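# Move shorts from hanger to basket, rehang hanger

## Task

Remove the shorts from their hanger and set them down inside the basket by lowering them, not releasing them from above the rim. Dropping the garment, or a third or more of it, from above the rim can count as failure even if one gripper still holds part of it. The whole garment must end up inside the basket, and any cloth hanging over the rim reduces the result. Put the emptied hanger back on the rail. At the end, every other hanger must still be on the rail and the rack must be standing.

## Robot and tools

Robot: two 6-joint arms, left_arm and right_arm, each with a parallel two-finger gripper. Base positions in the scene frame: left_arm at (-0.007, +0.364, +0.036) m, turned very slightly about z (quat_wxyz +1.000, 0, 0, +0.019); right_arm at (-0.044, -0.328, +0.045) m, unrotated. A two-camera stand sits behind the arms. A loose object may occasionally get a small nudge from outside.

Scene frame: origin at table height, halfway between the nominal bases; +x points out over the table, +y toward the left_arm side, +z up. Left and right in arm names do not match image sides. Each gripper's fingers point along its own +z and close along its own y. The reported end_effector_position (m) is the spot between the pads, about 1 cm short of the fingertips; end_effector_quat_wxyz gives its orientation. Both are scene-frame values and may be off by a few cm, more when stretched out.

Joint row layout: every command row is one flat list of 14 numbers covering both arms, even if only one moves: left_arm waist, shoulder, elbow, wrist pitch, wrist yaw, wrist roll, opening, then the same seven for right_arm. Joint values are absolute target angles in radians (not offsets), in the same form the result's Joint positions prints. Stated ranges per arm: waist -2.618 to 3.054, shoulder 0.000 to 3.142, elbow 0.000 to 3.142, wrist pitch -1.571 to 1.571, wrist yaw -1.571 to 1.571, wrist roll -2.094 to 2.094. Real ends may differ by up to 0.059 rad; a target beyond that margin and beyond the current angle is refused, and one past the real end is clipped, with a "joint sent to its limit" note. Opening is absolute on a -1 (closed) to +1 (fully open) scale; 0 is a real command, so to leave a gripper alone resend its current command.

execute_actions: actions is a list of actions; each action is up to 15 rows (one per 1/30 s step), a short table repeating its last row. Targets are limited per step to a lead of 0.339 rad (waist, shoulder, elbow) or 2.2 rad (wrist joints) over the measured angle, and an arm whose targets would shift its gripper over 200 mm gets them scaled back. cameras lists camera names to return (cam_high, cam_low, cam_left_wrist, cam_right_wrist, or ["all"]); an empty actions list returns all images and full state.

move: target is one 14-number row or a list of up to 15 rows; joints interpolate together, so hand paths curve, and nothing is avoided along the way. speed (rad/s, 0.01 to 12.57, default 0.5) caps the joint with the farthest travel; one value or one per target. blend (rad) rounds corners of a list; 0 stops at each. opening_speed (per second on the opening scale, at least 0.2) makes fingers change gradually; use it when closing on cloth. grip_force: newtons per pad, 10 to 50, one value or one per arm; it persists, and lower values close more slowly. blocking=false returns after about 0.5 s while motion continues, and a later move replaces it. The result adds a move: line such as done, off_target (at rest over 0.035 rad from target), moving, held or fault, plus limits=held if steps were withheld. Paths over 10 s stop short; minimum duration 0.5 s.

wait: seconds 0 to 10; arms keep their last command; returns early if a running move ends. stop: brakes the current move. zoom_image: camera plus region [x0, y0, x1, y1] in image pixels from the top-left, at most 504 by 504, on that camera's newest image (672x504 each). finished_scene: scene is the current scene's number; irreversible, call it only when the goal holds with the robot idle.

Result lines: Joint positions and Joint velocities, one block per arm in joint order plus pad gap (m; 0.094 fully open); "within noise" means still. Joint targets shows what joints are driven toward now; resend those to hold still. Tool commands shows each gripper command. grip_measured is the finger opening on the command scale; it keeps following the command past first contact, so it does not show a touch; to release, command well above it. Joint torques (N m) include arm weight and carry offsets; joints 1 to 3 wrap at ±28. "joint command not followed" means the clearance check altered targets; it does not keep the grippers apart. Action results also list joint positions at some steps.

Cautions: do not drop the garment or release moving parts; lower it into the basket before opening. Never hit the rack, table or other fixed things hard, and keep the arms from touching each other or one gripper closing on the other's fingers. Do not knock over the rack or other hangers, and nothing may fall or be left off the table. Faster motion means harder impacts; aiming far past a contact presses harder. Stretched arms, held loads and pushing against things heat motors: MOTOR HOT appears at 75 °C, at 90 °C the arm folds and idles, at 100 °C it collapses. Thinking time lets the scene run. Smooth, low-effort motion is preferred.

Each tool is called after "Emit:" by a JSON object that holds its "api" and its "payload".

## Session

Emit:
{"api": "execute_actions", "payload": {"actions": []}}

Scene clock: 0.00 s.
left_arm: end_effector_position=(+0.1695, +0.3717, +0.1478) grip_measured=+1.000 end_effector_quat_wxyz=(+0.383, -0.018, +0.924, +0.007) | right_arm: end_effector_position=(+0.1326, -0.3273, +0.1570) grip_measured=+1.000 end_effector_quat_wxyz=(+0.383, +0.000, +0.924, +0.000)
Joint positions: left_arm=[0 0.283 0.438 -0.94 0 0 0.094] | right_arm=[0 0.283 0.438 -0.94 0 0 0.094]
Joint velocities: within noise
Joint torques (N m): no reading
Motor temperatures (°C): left_arm=[27 31 32 34 31 27 29] | right_arm=[32 29 37 32 30 31 29]
Heat: left arm: 34 °C; right arm: 37 °C.
Joint targets: left_arm=[0.000 0.277 0.445 -0.940 0.000 0.000] | right_arm=[0.000 0.277 0.442 -0.949 0.000 0.000]
Tool commands: left_gripper/opening=+1.0 right_gripper/opening=+1.0

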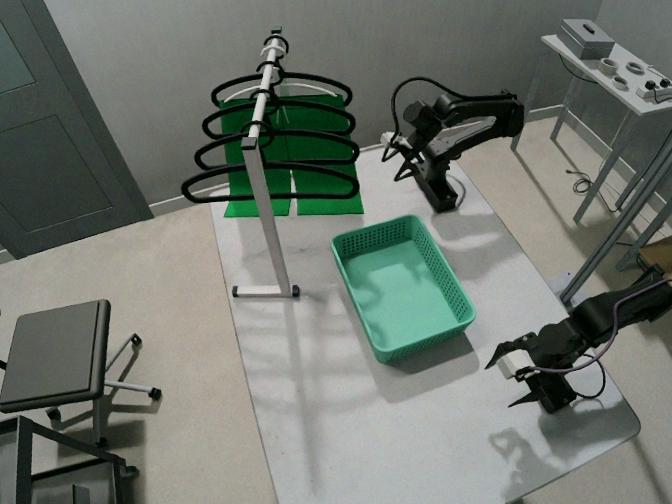

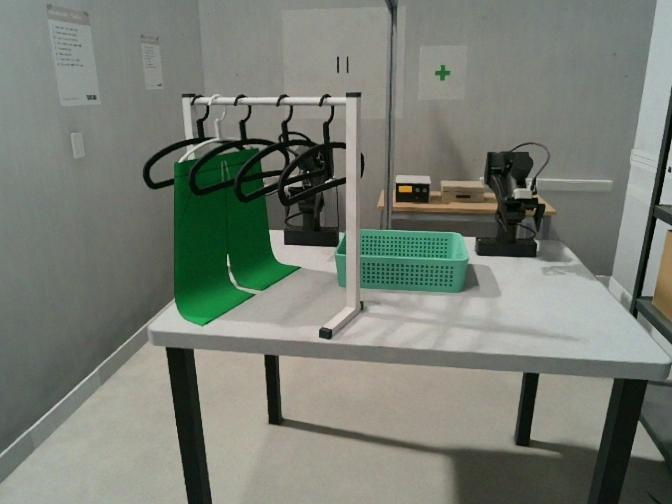

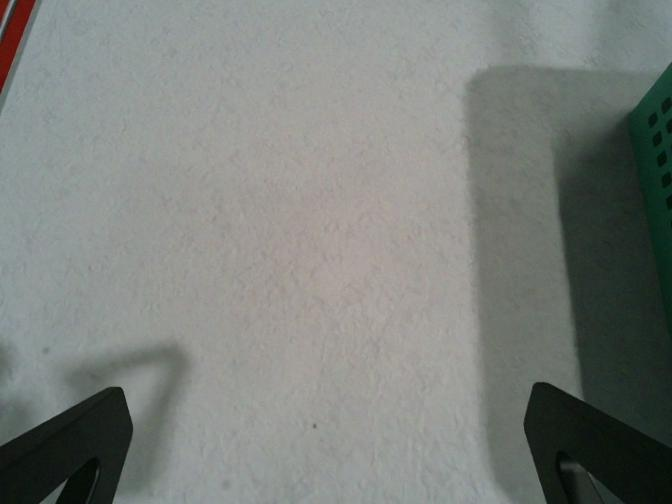

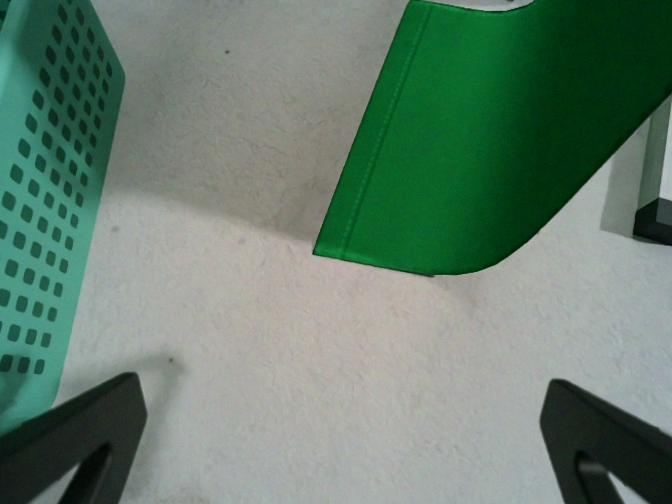

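Emit:
{"api": "zoom_image", "payload": {"camera": "cam_high", "region": [170, 10, 400, 230]}}

Emit:
{"api": "zoom_image", "payload": {"camera": "cam_low", "region": [130, 80, 380, 340]}}

Scaled by 2.191.

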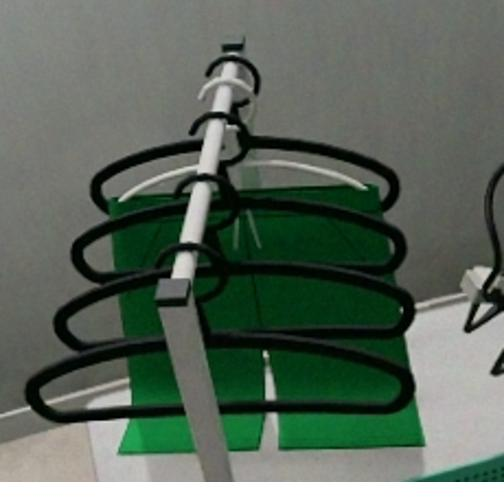

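Scaled by 1.938.

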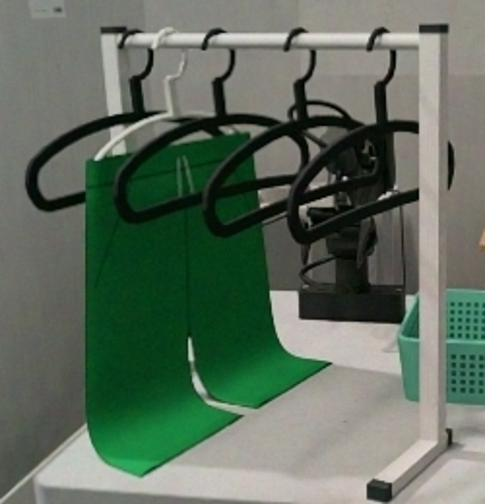

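Emit:
{"api": "move", "payload": {"target": [0,0.283,0.438,-0.94,0,0,1,0,0.723,0.828,-0.105,0,0,0.0], "speed": 0.9, "cameras": ["all"]}}

Scene clock: 4.67 s.
left_arm: end_effector_position=(+0.1695, +0.3717, +0.1478) grip_measured=+1.000 end_effector_quat_wxyz=(+0.383, -0.018, +0.924, +0.007) | right_arm: end_effector_position=(+0.2677, -0.3272, +0.4106) grip_measured=+0.002 end_effector_quat_wxyz=(+0.697, +0.000, +0.717, +0.000)
Joint positions: left_arm=[0 0.283 0.438 -0.94 0 0 0.094] | right_arm=[0 0.722 0.804 -0.111 0 0 0.047]
Joint torques (N m): left_arm=[-0.03 2.78 5.39 1.49 -0.02 0.02] | right_arm=[0.03 0.64 7.3 2.43 -0.01 -0.01]
Heat: left arm: 34 °C; right arm: 38 °C.
Joint targets: left_arm=[0.000 0.283 0.438 -0.940 0.000 0.000] | right_arm=[0.000 0.723 0.828 -0.105 0.000 0.000]
move: done

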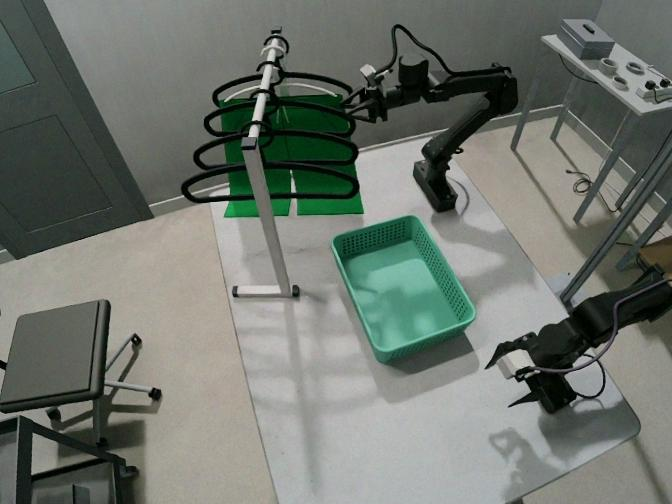

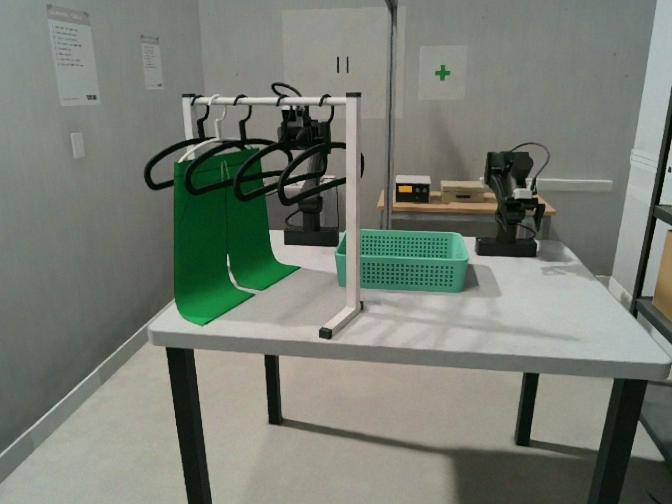

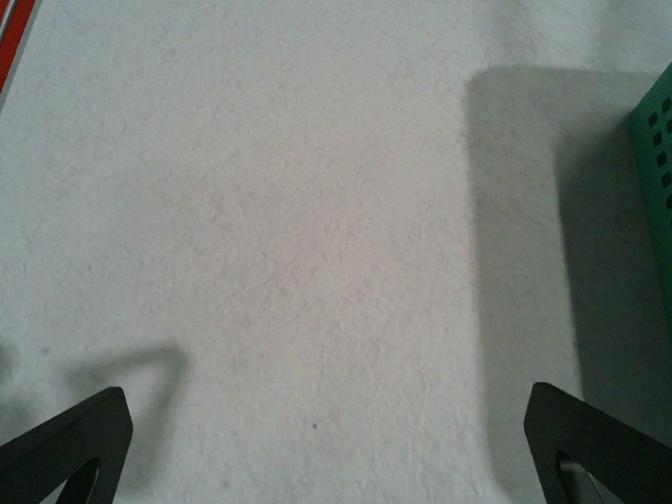

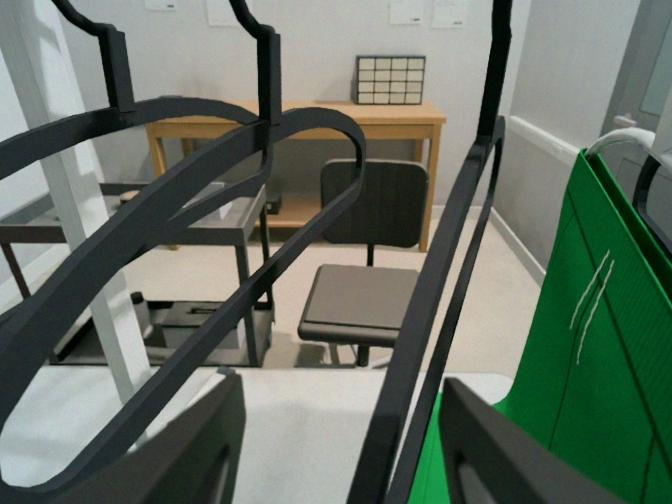

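Emit:
{"api": "move", "payload": {"target": [[0,0.283,0.438,-0.94,0,0,1,0,0.705,1.222,-0.667,0,0,0.0],[0,0.283,0.438,-0.94,0,0,1,-0.26,0.705,1.222,-0.667,0.26,0,0.0]], "speed": 0.7, "blend": [0.05,0], "cameras": ["all"]}}

Scene clock: 7.40 s.
left_arm: end_effector_position=(+0.1695, +0.3717, +0.1478) grip_measured=+1.000 end_effector_quat_wxyz=(+0.383, -0.018, +0.924, +0.007) | right_arm: end_effector_position=(+0.1877, -0.4336, +0.4685) grip_measured=+0.002 end_effector_quat_wxyz=(+0.631, +0.176, +0.735, -0.176)
Joint positions: left_arm=[0 0.283 0.438 -0.94 0 0 0.094] | right_arm=[-0.254 0.713 1.203 -0.637 0.25 0 0.047]
Joint torques (N m): left_arm=[-0.05 2.77 5.39 1.49 -0.01 0.02] | right_arm=[-0.31 1.06 6.12 2.01 0.11 -0.03]
Heat: left arm: 34 °C; right arm: 38 °C.
Joint targets: left_arm=[0.000 0.283 0.438 -0.940 0.000 0.000] | right_arm=[-0.260 0.705 1.222 -0.667 0.260 0.000]
move: done

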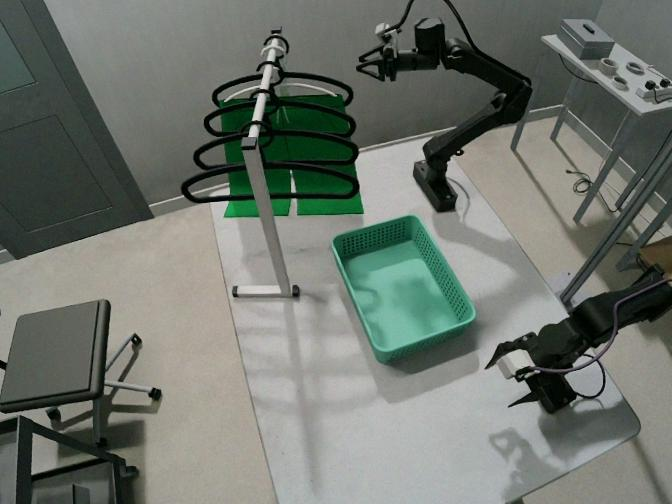

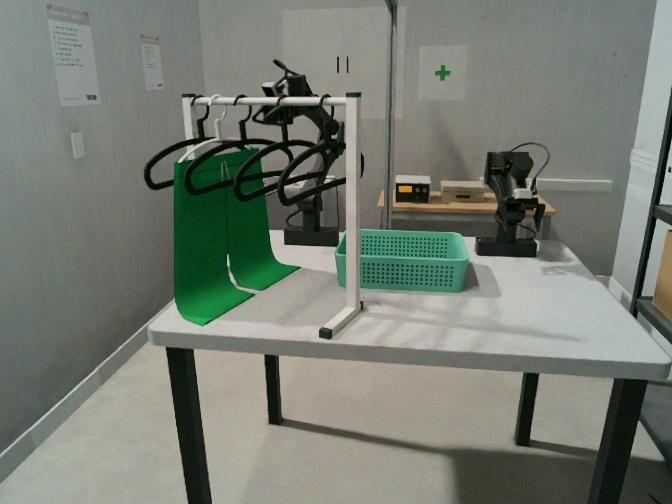

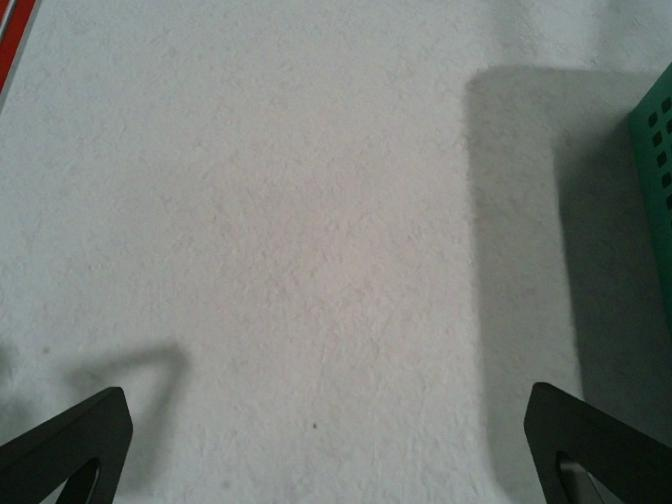

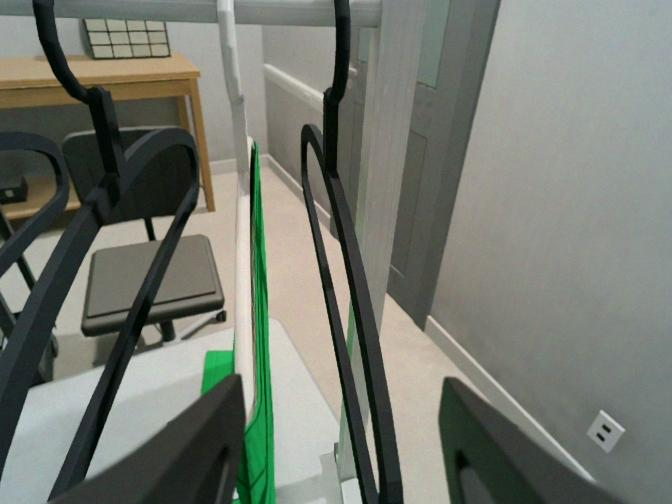

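Emit:
{"api": "move", "payload": {"target": [0,0.283,0.438,-0.94,0,0,1,-1.44,0.956,1.084,-0.128,-1.44,0,0.0], "speed": 1.2, "cameras": ["all"]}}

Scene clock: 10.60 s.
left_arm: end_effector_position=(+0.1695, +0.3717, +0.1478) grip_measured=+1.000 end_effector_quat_wxyz=(+0.383, -0.018, +0.924, +0.007) | right_arm: end_effector_position=(+0.1607, -0.4985, +0.4755) grip_measured=+0.002 end_effector_quat_wxyz=(+0.708, -0.004, +0.706, -0.006)
Joint positions: left_arm=[0 0.283 0.438 -0.94 0 0 0.094] | right_arm=[-1.434 0.954 1.102 -0.133 -1.43 0 0.047]
Joint torques (N m): left_arm=[-0.05 2.77 5.37 1.49 -0.01 0.02] | right_arm=[-0.51 -0.57 4.05 1.7 -0.05 -0.04]
Heat: left arm: 35 °C; right arm: 38 °C.
Joint targets: left_arm=[0.000 0.283 0.438 -0.940 0.000 0.000] | right_arm=[-1.440 0.956 1.084 -0.128 -1.440 0.000]
move: done

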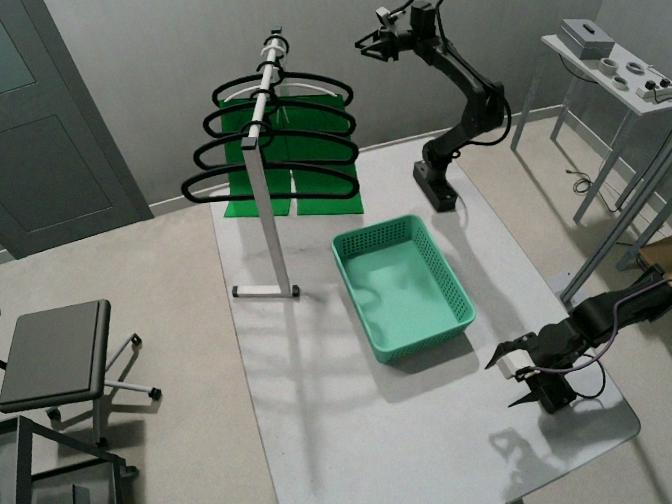

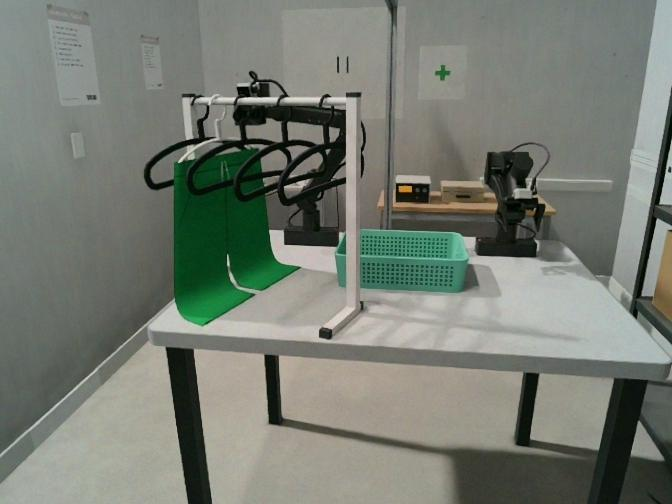

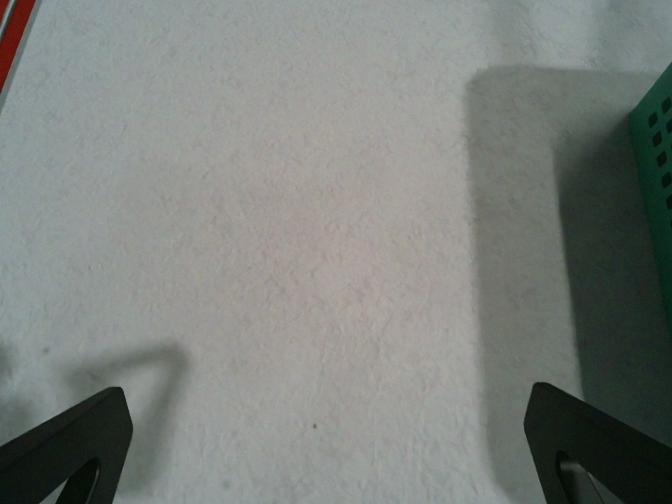

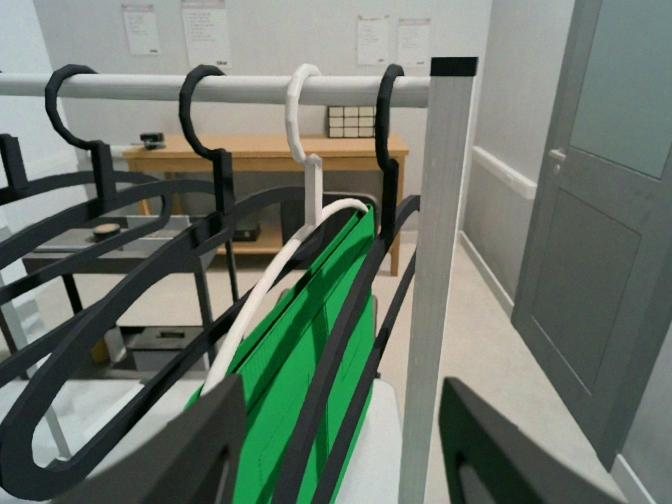

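Emit:
{"api": "move", "payload": {"target": [0,0.283,0.438,-0.94,0,0,1,-0.399,0.963,1.108,-0.145,-0.109,0,0.0], "speed": 0.9, "cameras": ["cam_high","cam_low","cam_right_wrist"]}}

Scene clock: 15.93 s.
left_arm: end_effector_position=(+0.1695, +0.3717, +0.1478) grip_measured=+1.000 end_effector_quat_wxyz=(+0.383, -0.018, +0.924, +0.007) | right_arm: end_effector_position=(+0.2868, -0.4458, +0.4779) grip_measured=+0.002 end_effector_quat_wxyz=(+0.705, +0.100, +0.695, -0.102)
Joint positions: left_arm=[0 0.283 0.438 -0.94 0 0 0.094] | right_arm=[-0.405 0.954 1.102 -0.132 -0.118 0 0.047]
Joint torques (N m): left_arm=[-0.05 2.78 5.39 1.49 -0.02 0.02] | right_arm=[0.36 -0.51 6.16 2.19 0.11 -0.02]
Heat: left arm: 35 °C; right arm: 38 °C.
Joint targets: left_arm=[0.000 0.283 0.438 -0.940 0.000 0.000] | right_arm=[-0.399 0.963 1.108 -0.145 -0.109 0.000]
move: done
Images, in order (width x height): cam_high 672x504, cam_low 672x504, cam_right_wrist 672x504.

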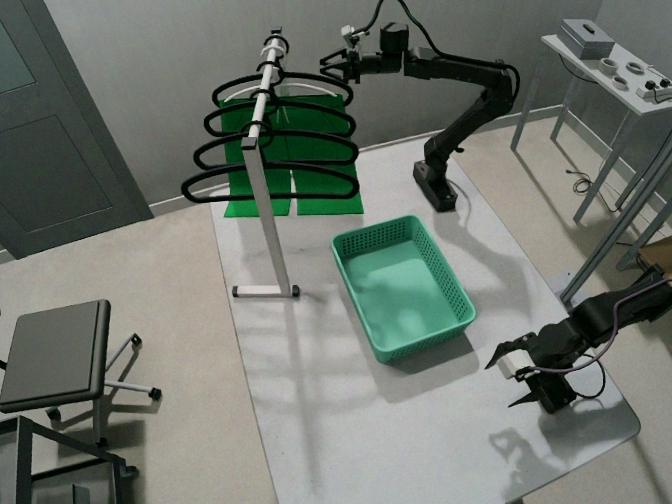

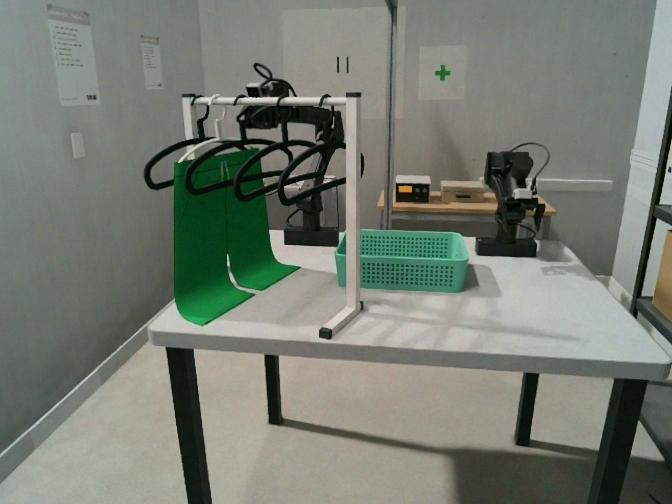

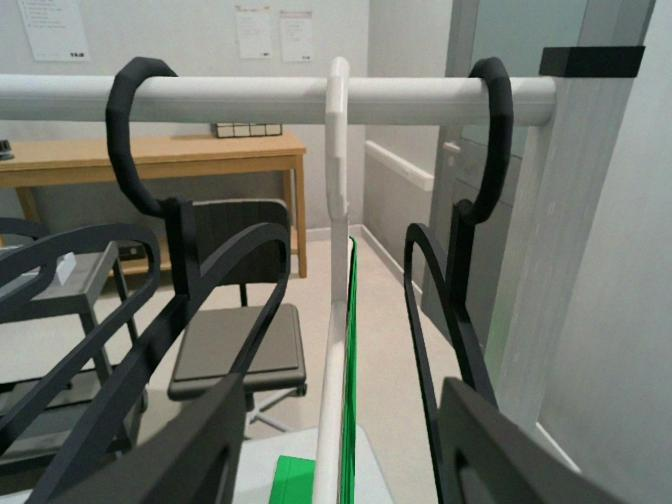

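Emit:
{"api": "move", "payload": {"target": [0,0.283,0.438,-0.94,0,0,1,-0.3585,1.316,1.293,0.028,-0.0685,0,0.0], "speed": 0.4, "cameras": ["cam_high","cam_low","cam_right_wrist"]}}

Scene clock: 17.97 s.
left_arm: end_effector_position=(+0.1695, +0.3717, +0.1478) grip_measured=+1.000 end_effector_quat_wxyz=(+0.383, -0.018, +0.924, +0.007) | right_arm: end_effector_position=(+0.3810, -0.4744, +0.4606) grip_measured=+0.002 end_effector_quat_wxyz=(+0.691, +0.103, +0.708, -0.099)
Joint positions: left_arm=[0 0.283 0.438 -0.94 0 0 0.094] | right_arm=[-0.365 1.308 1.261 0.022 -0.078 0 0.047]
Joint torques (N m): left_arm=[-0.03 2.78 5.38 1.49 -0.02 0.02] | right_arm=[0.5 -4.12 8.46 2.42 0.12 -0.05]
Heat: left arm: 35 °C; right arm: 39 °C.
Joint targets: left_arm=[0.000 0.283 0.438 -0.940 0.000 0.000] | right_arm=[-0.359 1.316 1.293 0.028 -0.069 0.000]
move: done
Images, in order (width x height): cam_high 672x504, cam_low 672x504, cam_right_wrist 672x504.

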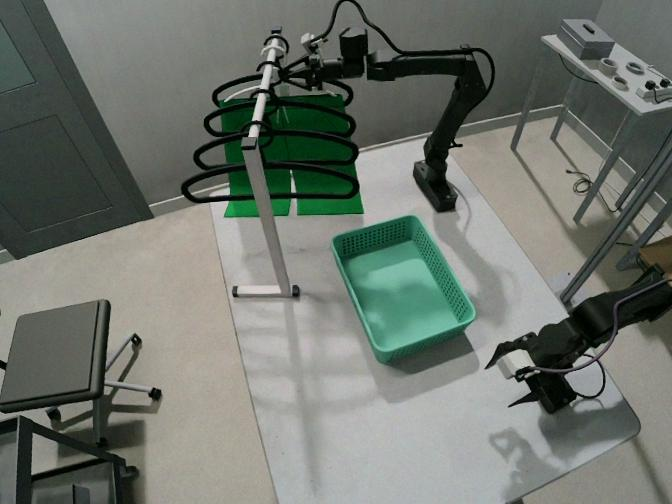

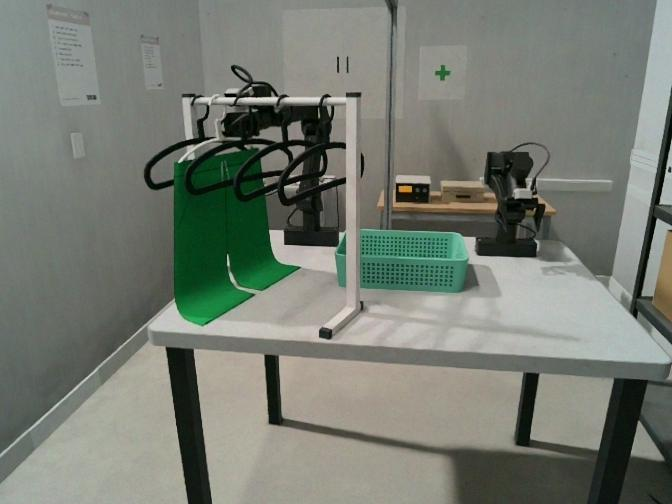

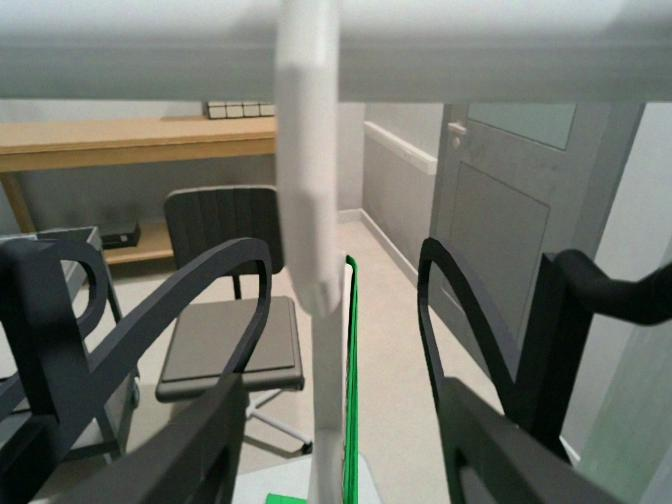

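Emit:
{"api": "move", "payload": {"target": [0,0.283,0.438,-0.94,0,0,1,-0.343,1.411,1.368,0.07,-0.055,0,0.0], "speed": 0.3, "cameras": ["cam_right_wrist"]}}

Scene clock: 19.67 s.
left_arm: end_effector_position=(+0.1695, +0.3717, +0.1478) grip_measured=+1.000 end_effector_quat_wxyz=(+0.383, -0.018, +0.924, +0.007) | right_arm: end_effector_position=(+0.4049, -0.4782, +0.4692) grip_measured=+0.002 end_effector_quat_wxyz=(+0.701, +0.100, +0.699, -0.101)
Joint positions: left_arm=[0 0.283 0.438 -0.94 0 0 0.094] | right_arm=[-0.349 1.398 1.337 0.064 -0.064 0 0.047]
Joint torques (N m): left_arm=[-0.05 2.78 5.38 1.49 -0.02 0.02] | right_arm=[0.53 -4.55 8.25 2.38 0.07 -0.04]
Heat: left arm: 35 °C; right arm: 39 °C.
Joint targets: left_arm=[0.000 0.283 0.438 -0.940 0.000 0.000] | right_arm=[-0.343 1.411 1.368 0.070 -0.055 0.000]
move: done
Images, in order (width x height): cam_right_wrist 672x504.

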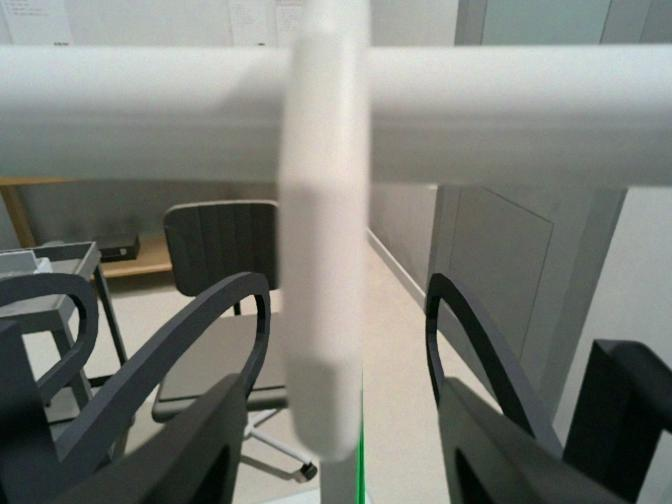

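Emit:
{"api": "move", "payload": {"target": [0,0.283,0.438,-0.94,0,0,1,-0.343,1.411,1.368,-0.04,-0.055,0,0.0], "speed": 0.3, "cameras": ["cam_right_wrist"]}}

Scene clock: 21.13 s.
left_arm: end_effector_position=(+0.1695, +0.3717, +0.1478) grip_measured=+1.000 end_effector_quat_wxyz=(+0.383, -0.018, +0.924, +0.007) | right_arm: end_effector_position=(+0.4043, -0.4781, +0.4552) grip_measured=+0.002 end_effector_quat_wxyz=(+0.680, +0.105, +0.719, -0.096)
Joint positions: left_arm=[0 0.283 0.438 -0.94 0 0 0.094] | right_arm=[-0.349 1.398 1.341 -0.001 -0.064 0 0.047]
Joint torques (N m): left_arm=[-0.02 2.77 5.38 1.49 -0.02 0.02] | right_arm=[0.62 -4.53 7.99 1.93 0.13 0.03]
Heat: left arm: 35 °C; right arm: 39 °C.
Joint targets: left_arm=[0.000 0.283 0.438 -0.940 0.000 0.000] | right_arm=[-0.343 1.411 1.368 -0.040 -0.055 0.000]
move: off_target (right_arm); right_arm: the wrist pitch is farthest, 0.039 rad from its target
Images, in order (width x height): cam_right_wrist 672x504.

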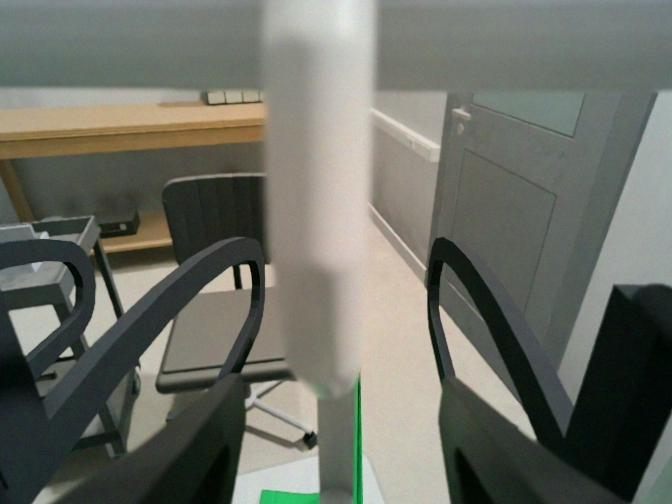

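Emit:
{"api": "move", "payload": {"target": [0,0.283,0.438,-0.94,0,0,1,-0.343,1.415,1.366,-0.1,-0.055,0,0.0], "speed": 0.3, "cameras": ["cam_right_wrist","cam_low"]}}

Scene clock: 22.20 s.
left_arm: end_effector_position=(+0.1695, +0.3717, +0.1478) grip_measured=+1.000 end_effector_quat_wxyz=(+0.383, -0.018, +0.924, +0.007) | right_arm: end_effector_position=(+0.4034, -0.4778, +0.4428) grip_measured=+0.002 end_effector_quat_wxyz=(+0.662, +0.108, +0.736, -0.093)
Joint positions: left_arm=[0 0.283 0.438 -0.94 0 0 0.094] | right_arm=[-0.349 1.398 1.341 -0.05 -0.063 0 0.047]
Joint torques (N m): left_arm=[-0.03 2.78 5.38 1.49 -0.02 0.02] | right_arm=[0.38 -4.33 7.99 1.86 0.1 -0.03]
Heat: left arm: 35 °C; right arm: 40 °C.
Joint targets: left_arm=[0.000 0.283 0.438 -0.940 0.000 0.000] | right_arm=[-0.343 1.415 1.366 -0.100 -0.055 0.000]
move: off_target (right_arm); right_arm: the wrist pitch is farthest, 0.050 rad from its target
Images, in order (width x height): cam_low 672x504, cam_right_wrist 672x504.

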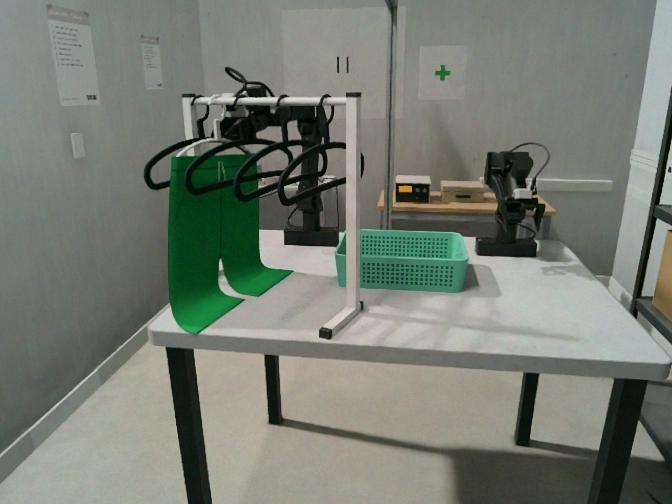

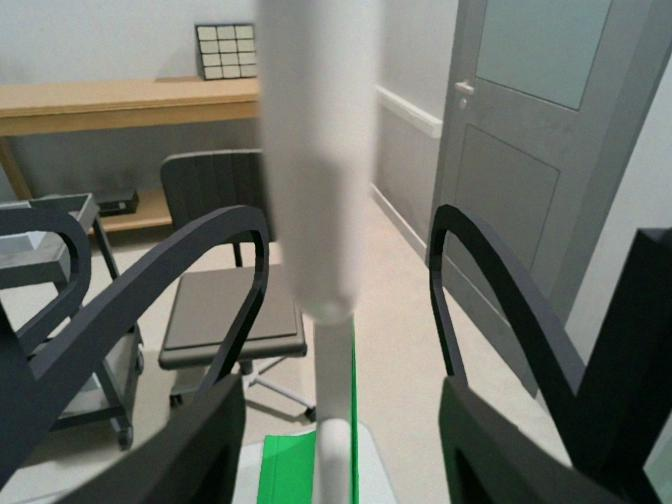

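Emit:
{"api": "move", "payload": {"target": [0,0.283,0.438,-0.94,0,0,1,-0.343,1.415,1.366,-0.07,-0.055,0,-1], "opening_speed": 1.0, "cameras": ["cam_right_wrist","cam_low"]}}

Scene clock: 23.53 s.
left_arm: end_effector_position=(+0.1695, +0.3717, +0.1478) grip_measured=+1.000 end_effector_quat_wxyz=(+0.383, -0.018, +0.924, +0.007) | right_arm: end_effector_position=(+0.4032, -0.4782, +0.4427) grip_measured=-0.844 end_effector_quat_wxyz=(+0.662, +0.109, +0.736, -0.094)
Joint positions: left_arm=[0 0.283 0.438 -0.94 0 0 0.094] | right_arm=[-0.349 1.398 1.341 -0.051 -0.061 0 0.007]
Joint torques (N m): left_arm=[-0.05 2.78 5.37 1.49 -0.02 0.02] | right_arm=[0.38 -4.36 7.98 2.15 0.04 -0.06]
Heat: left arm: 35 °C; right arm: 40 °C.
Joint targets: left_arm=[0.000 0.283 0.438 -0.940 0.000 0.000] | right_arm=[-0.343 1.415 1.366 -0.070 -0.055 0.000]
move: done
Images, in order (width x height): cam_low 672x504, cam_right_wrist 672x504.

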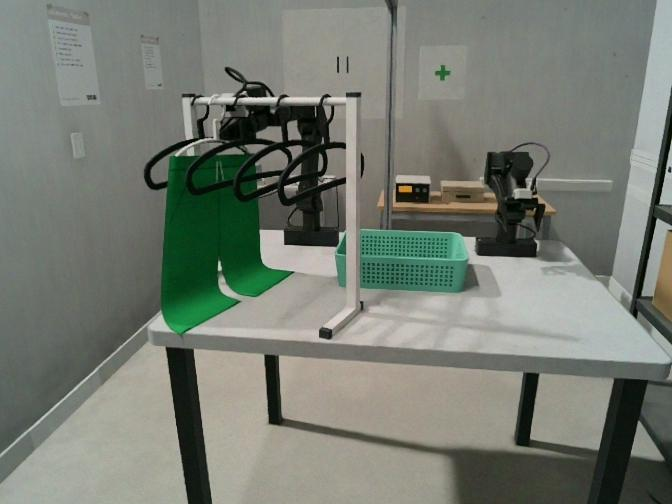

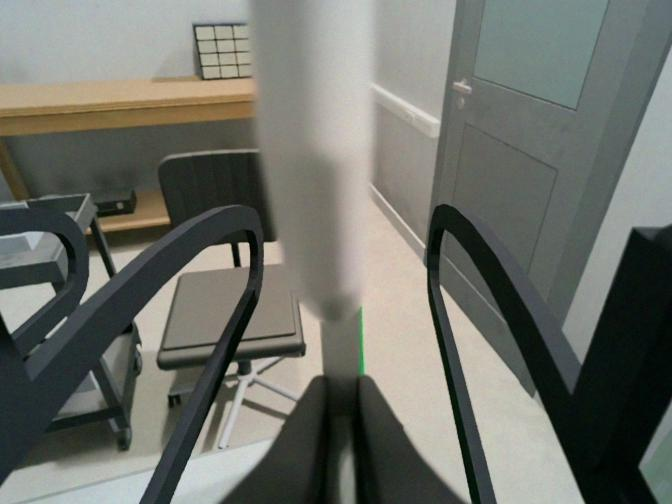

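Emit:
{"api": "move", "payload": {"target": [0,0.283,0.438,-0.94,0,0,1,-0.343,1.48,1.685,-0.30,-0.055,0,-1], "speed": 0.3, "cameras": ["cam_high","cam_right_wrist","cam_low"]}}

Scene clock: 25.73 s.
left_arm: end_effector_position=(+0.1695, +0.3717, +0.1478) grip_measured=+1.000 end_effector_quat_wxyz=(+0.383, -0.018, +0.924, +0.007) | right_arm: end_effector_position=(+0.4049, -0.4788, +0.4764) grip_measured=-0.844 end_effector_quat_wxyz=(+0.630, +0.115, +0.763, -0.087)
Joint positions: left_arm=[0 0.283 0.438 -0.94 0 0 0.094] | right_arm=[-0.349 1.476 1.635 -0.351 -0.061 0 0.007]
Joint torques (N m): left_arm=[-0.05 2.8 5.38 1.49 -0.01 0.02] | right_arm=[0.42 -5.74 9.57 2.98 0.1 -0.01]
Motor temperatures (°C): left_arm=[27 31 32 35 31 27 29] | right_arm=[32 29 41 37 30 30 29]
Heat: left arm: 35 °C; right arm: 41 °C.
Joint targets: left_arm=[0.000 0.283 0.438 -0.940 0.000 0.000] | right_arm=[-0.343 1.480 1.685 -0.300 -0.055 0.000]
move: off_target (right_arm); right_arm: the wrist pitch is farthest, 0.051 rad from its target
Images, in order (width x height): cam_high 672x504, cam_low 672x504, cam_right_wrist 672x504.

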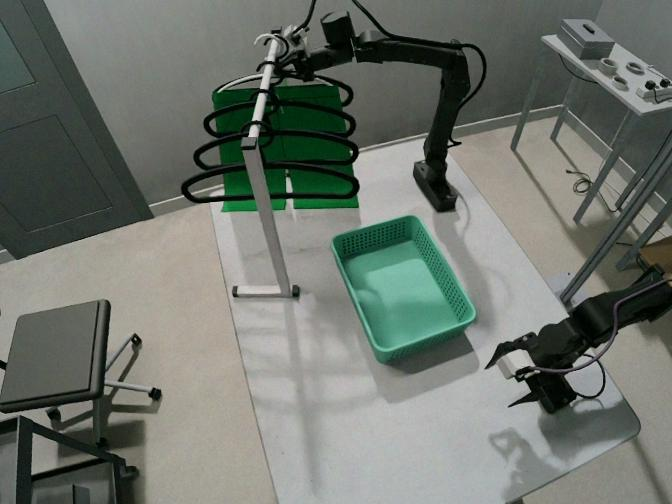

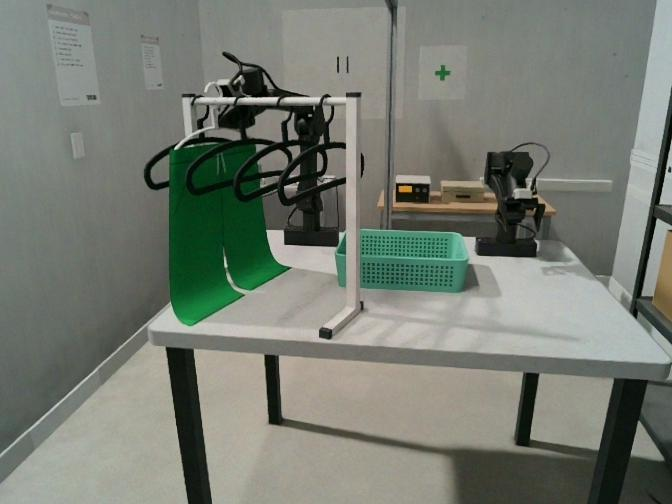

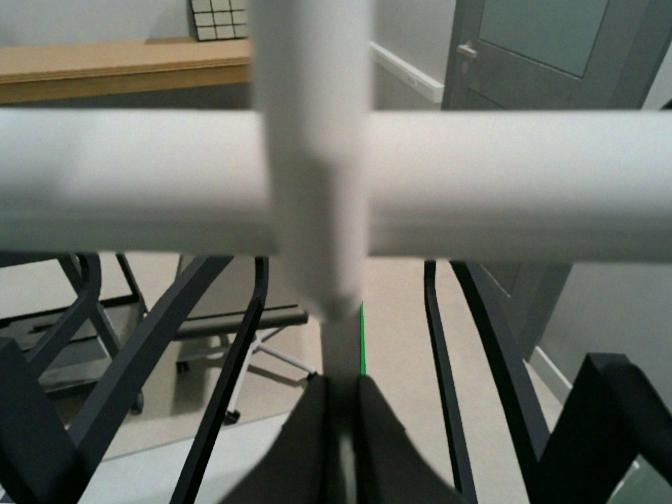

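Emit:
{"api": "zoom_image", "payload": {"camera": "cam_low", "region": [150, 60, 290, 200]}}

Scaled by 3.600.

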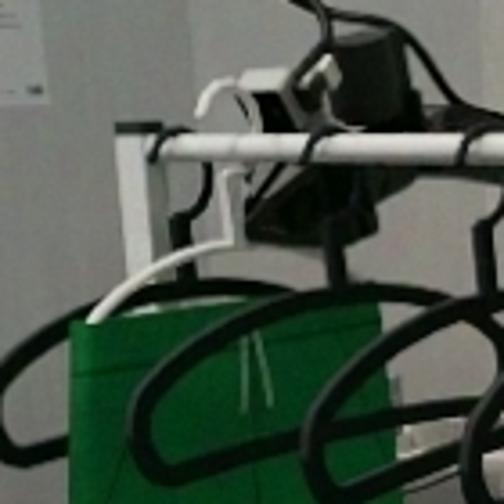

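Emit:
{"api": "move", "payload": {"target": [[0,0.283,0.438,-0.94,0,0,1,-0.343,1.48,1.755,-0.29,-0.055,0,-1],[0,0.283,0.438,-0.94,0,0,1,-0.383,1.037,1.47,-0.42,-0.09,0,-1]], "speed": [0.3,0.4], "cameras": ["cam_high","cam_right_wrist","cam_low"]}}

Scene clock: 28.63 s.
left_arm: end_effector_position=(+0.1695, +0.3717, +0.1478) grip_measured=+1.000 end_effector_quat_wxyz=(+0.383, -0.018, +0.924, +0.007) | right_arm: end_effector_position=(+0.2770, -0.4386, +0.5316) grip_measured=-0.844 end_effector_quat_wxyz=(+0.676, +0.109, +0.722, -0.099)
Joint positions: left_arm=[0 0.283 0.438 -0.94 0 0 0.094] | right_arm=[-0.377 1.057 1.477 -0.486 -0.081 0 0.007]
Joint torques (N m): left_arm=[-0.05 2.77 5.38 1.49 -0.01 0.02] | right_arm=[-0.51 -2.88 4.63 3.18 -0.1 -0.04]
Heat: left arm: 35 °C; right arm: 41 °C.
Joint targets: left_arm=[0.000 0.283 0.438 -0.940 0.000 0.000] | right_arm=[-0.383 1.037 1.470 -0.420 -0.090 0.000]
move: off_target (right_arm); right_arm: the wrist pitch is farthest, 0.066 rad from its target
Images, in order (width x height): cam_high 672x504, cam_low 672x504, cam_right_wrist 672x504.

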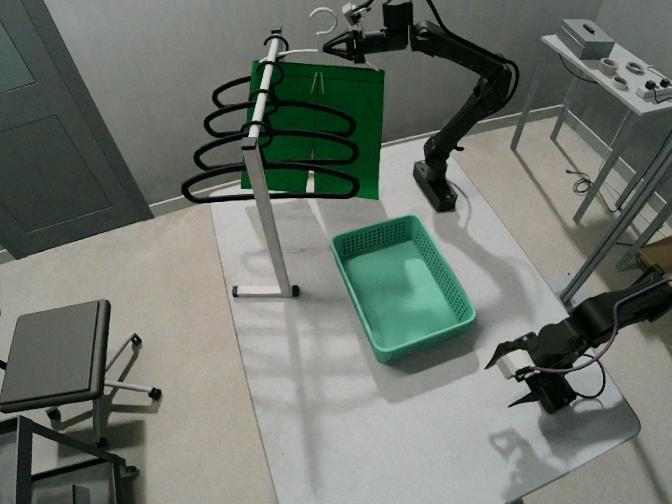

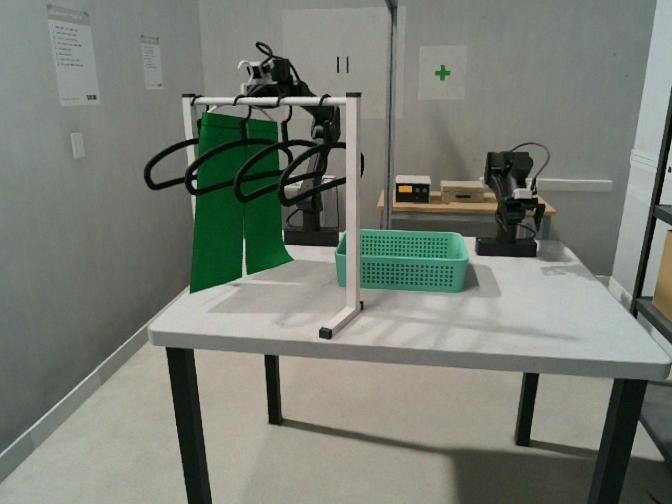

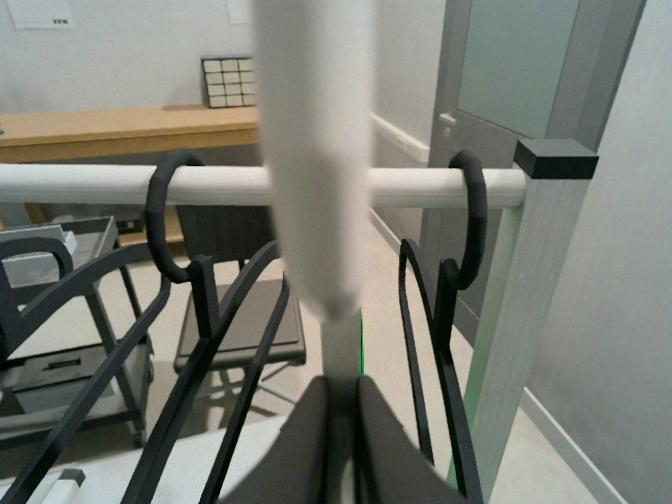

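Emit:
{"api": "move", "payload": {"target": [[0,0.283,0.438,-0.94,0,0,1,-0.36,1.148,2.27,-1.15,-0.07,0,-1]], "speed": 0.5, "cameras": ["cam_high","cam_low"]}}

Scene clock: 33.87 s.
left_arm: end_effector_position=(+0.1695, +0.3717, +0.1478) grip_measured=+1.000 end_effector_quat_wxyz=(+0.383, -0.018, +0.924, +0.007) | right_arm: end_effector_position=(+0.1678, -0.3934, +0.6211) grip_measured=-0.844 end_effector_quat_wxyz=(+0.659, +0.110, +0.738, -0.092)
Joint positions: left_arm=[0 0.283 0.438 -0.94 0 0 0.094] | right_arm=[-0.366 1.153 2.245 -1.207 -0.078 0 0.007]
Joint torques (N m): left_arm=[-0.05 2.78 5.38 1.49 -0.02 0.02] | right_arm=[0.54 0.96 4.15 3.02 0.1 -0.02]
Heat: left arm: 35 °C; right arm: 40 °C.
Joint targets: left_arm=[0.000 0.283 0.438 -0.940 0.000 0.000] | right_arm=[-0.360 1.148 2.270 -1.150 -0.070 0.000]
move: off_target (right_arm); right_arm: the wrist pitch is farthest, 0.057 rad from its target
Images, in order (width x height): cam_high 672x504, cam_low 672x504.

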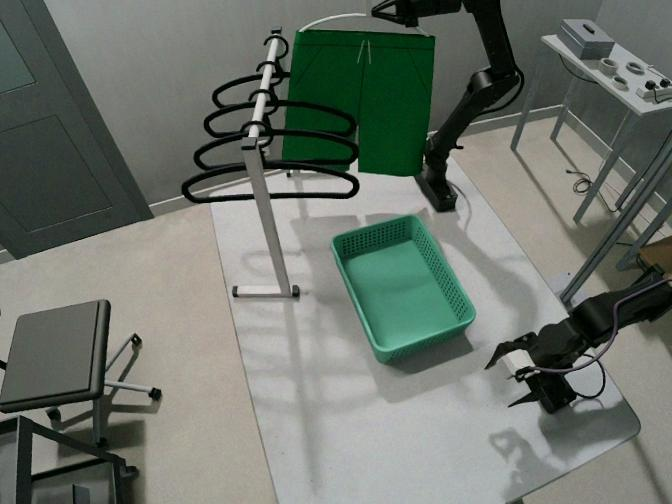

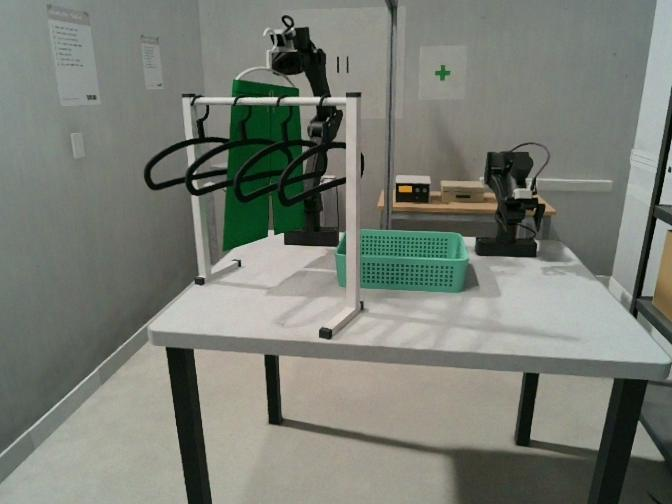

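Emit:
{"api": "move", "payload": {"target": [[0,0.283,0.438,-0.94,0,0,1,-0.36,1.113,2.322,-1.24,-0.07,0,-1],[0,0.283,0.438,-0.94,0,0,1,-0.05,1.113,2.322,-1.24,0.05,0,-1]], "speed": [0.3,0.3], "blend": [0.03,0], "cameras": ["cam_high","cam_low"]}}

Scene clock: 36.23 s.
left_arm: end_effector_position=(+0.1695, +0.3717, +0.1478) grip_measured=+1.000 end_effector_quat_wxyz=(+0.383, -0.018, +0.924, +0.007) | right_arm: end_effector_position=(+0.1482, -0.3453, +0.6207) grip_measured=-0.844 end_effector_quat_wxyz=(+0.663, +0.034, +0.747, -0.034)
Joint positions: left_arm=[0 0.283 0.438 -0.94 0 0 0.094] | right_arm=[-0.056 1.123 2.301 -1.298 0.04 0 0.007]
Joint torques (N m): left_arm=[-0.05 2.77 5.38 1.49 -0.02 0.02] | right_arm=[0.09 1.44 3.47 3.1 0.09 0.01]
Heat: left arm: 36 °C; right arm: 40 °C.
Joint targets: left_arm=[0.000 0.283 0.438 -0.940 0.000 0.000] | right_arm=[-0.050 1.113 2.322 -1.240 0.050 0.000]
move: off_target (right_arm); right_arm: the wrist pitch is farthest, 0.058 rad from its target
Images, in order (width x height): cam_high 672x504, cam_low 672x504.

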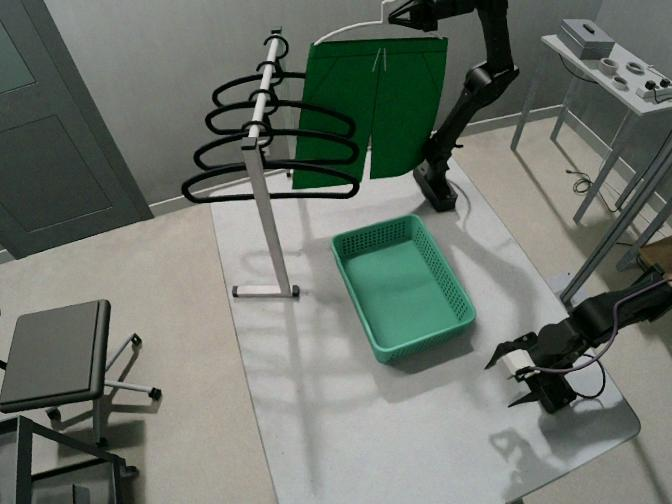

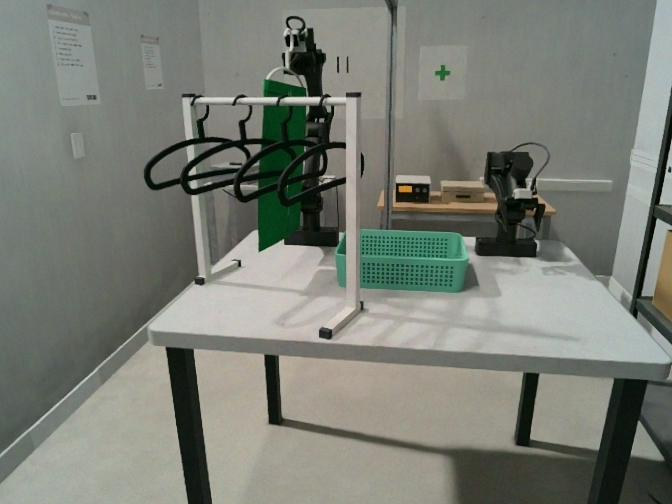

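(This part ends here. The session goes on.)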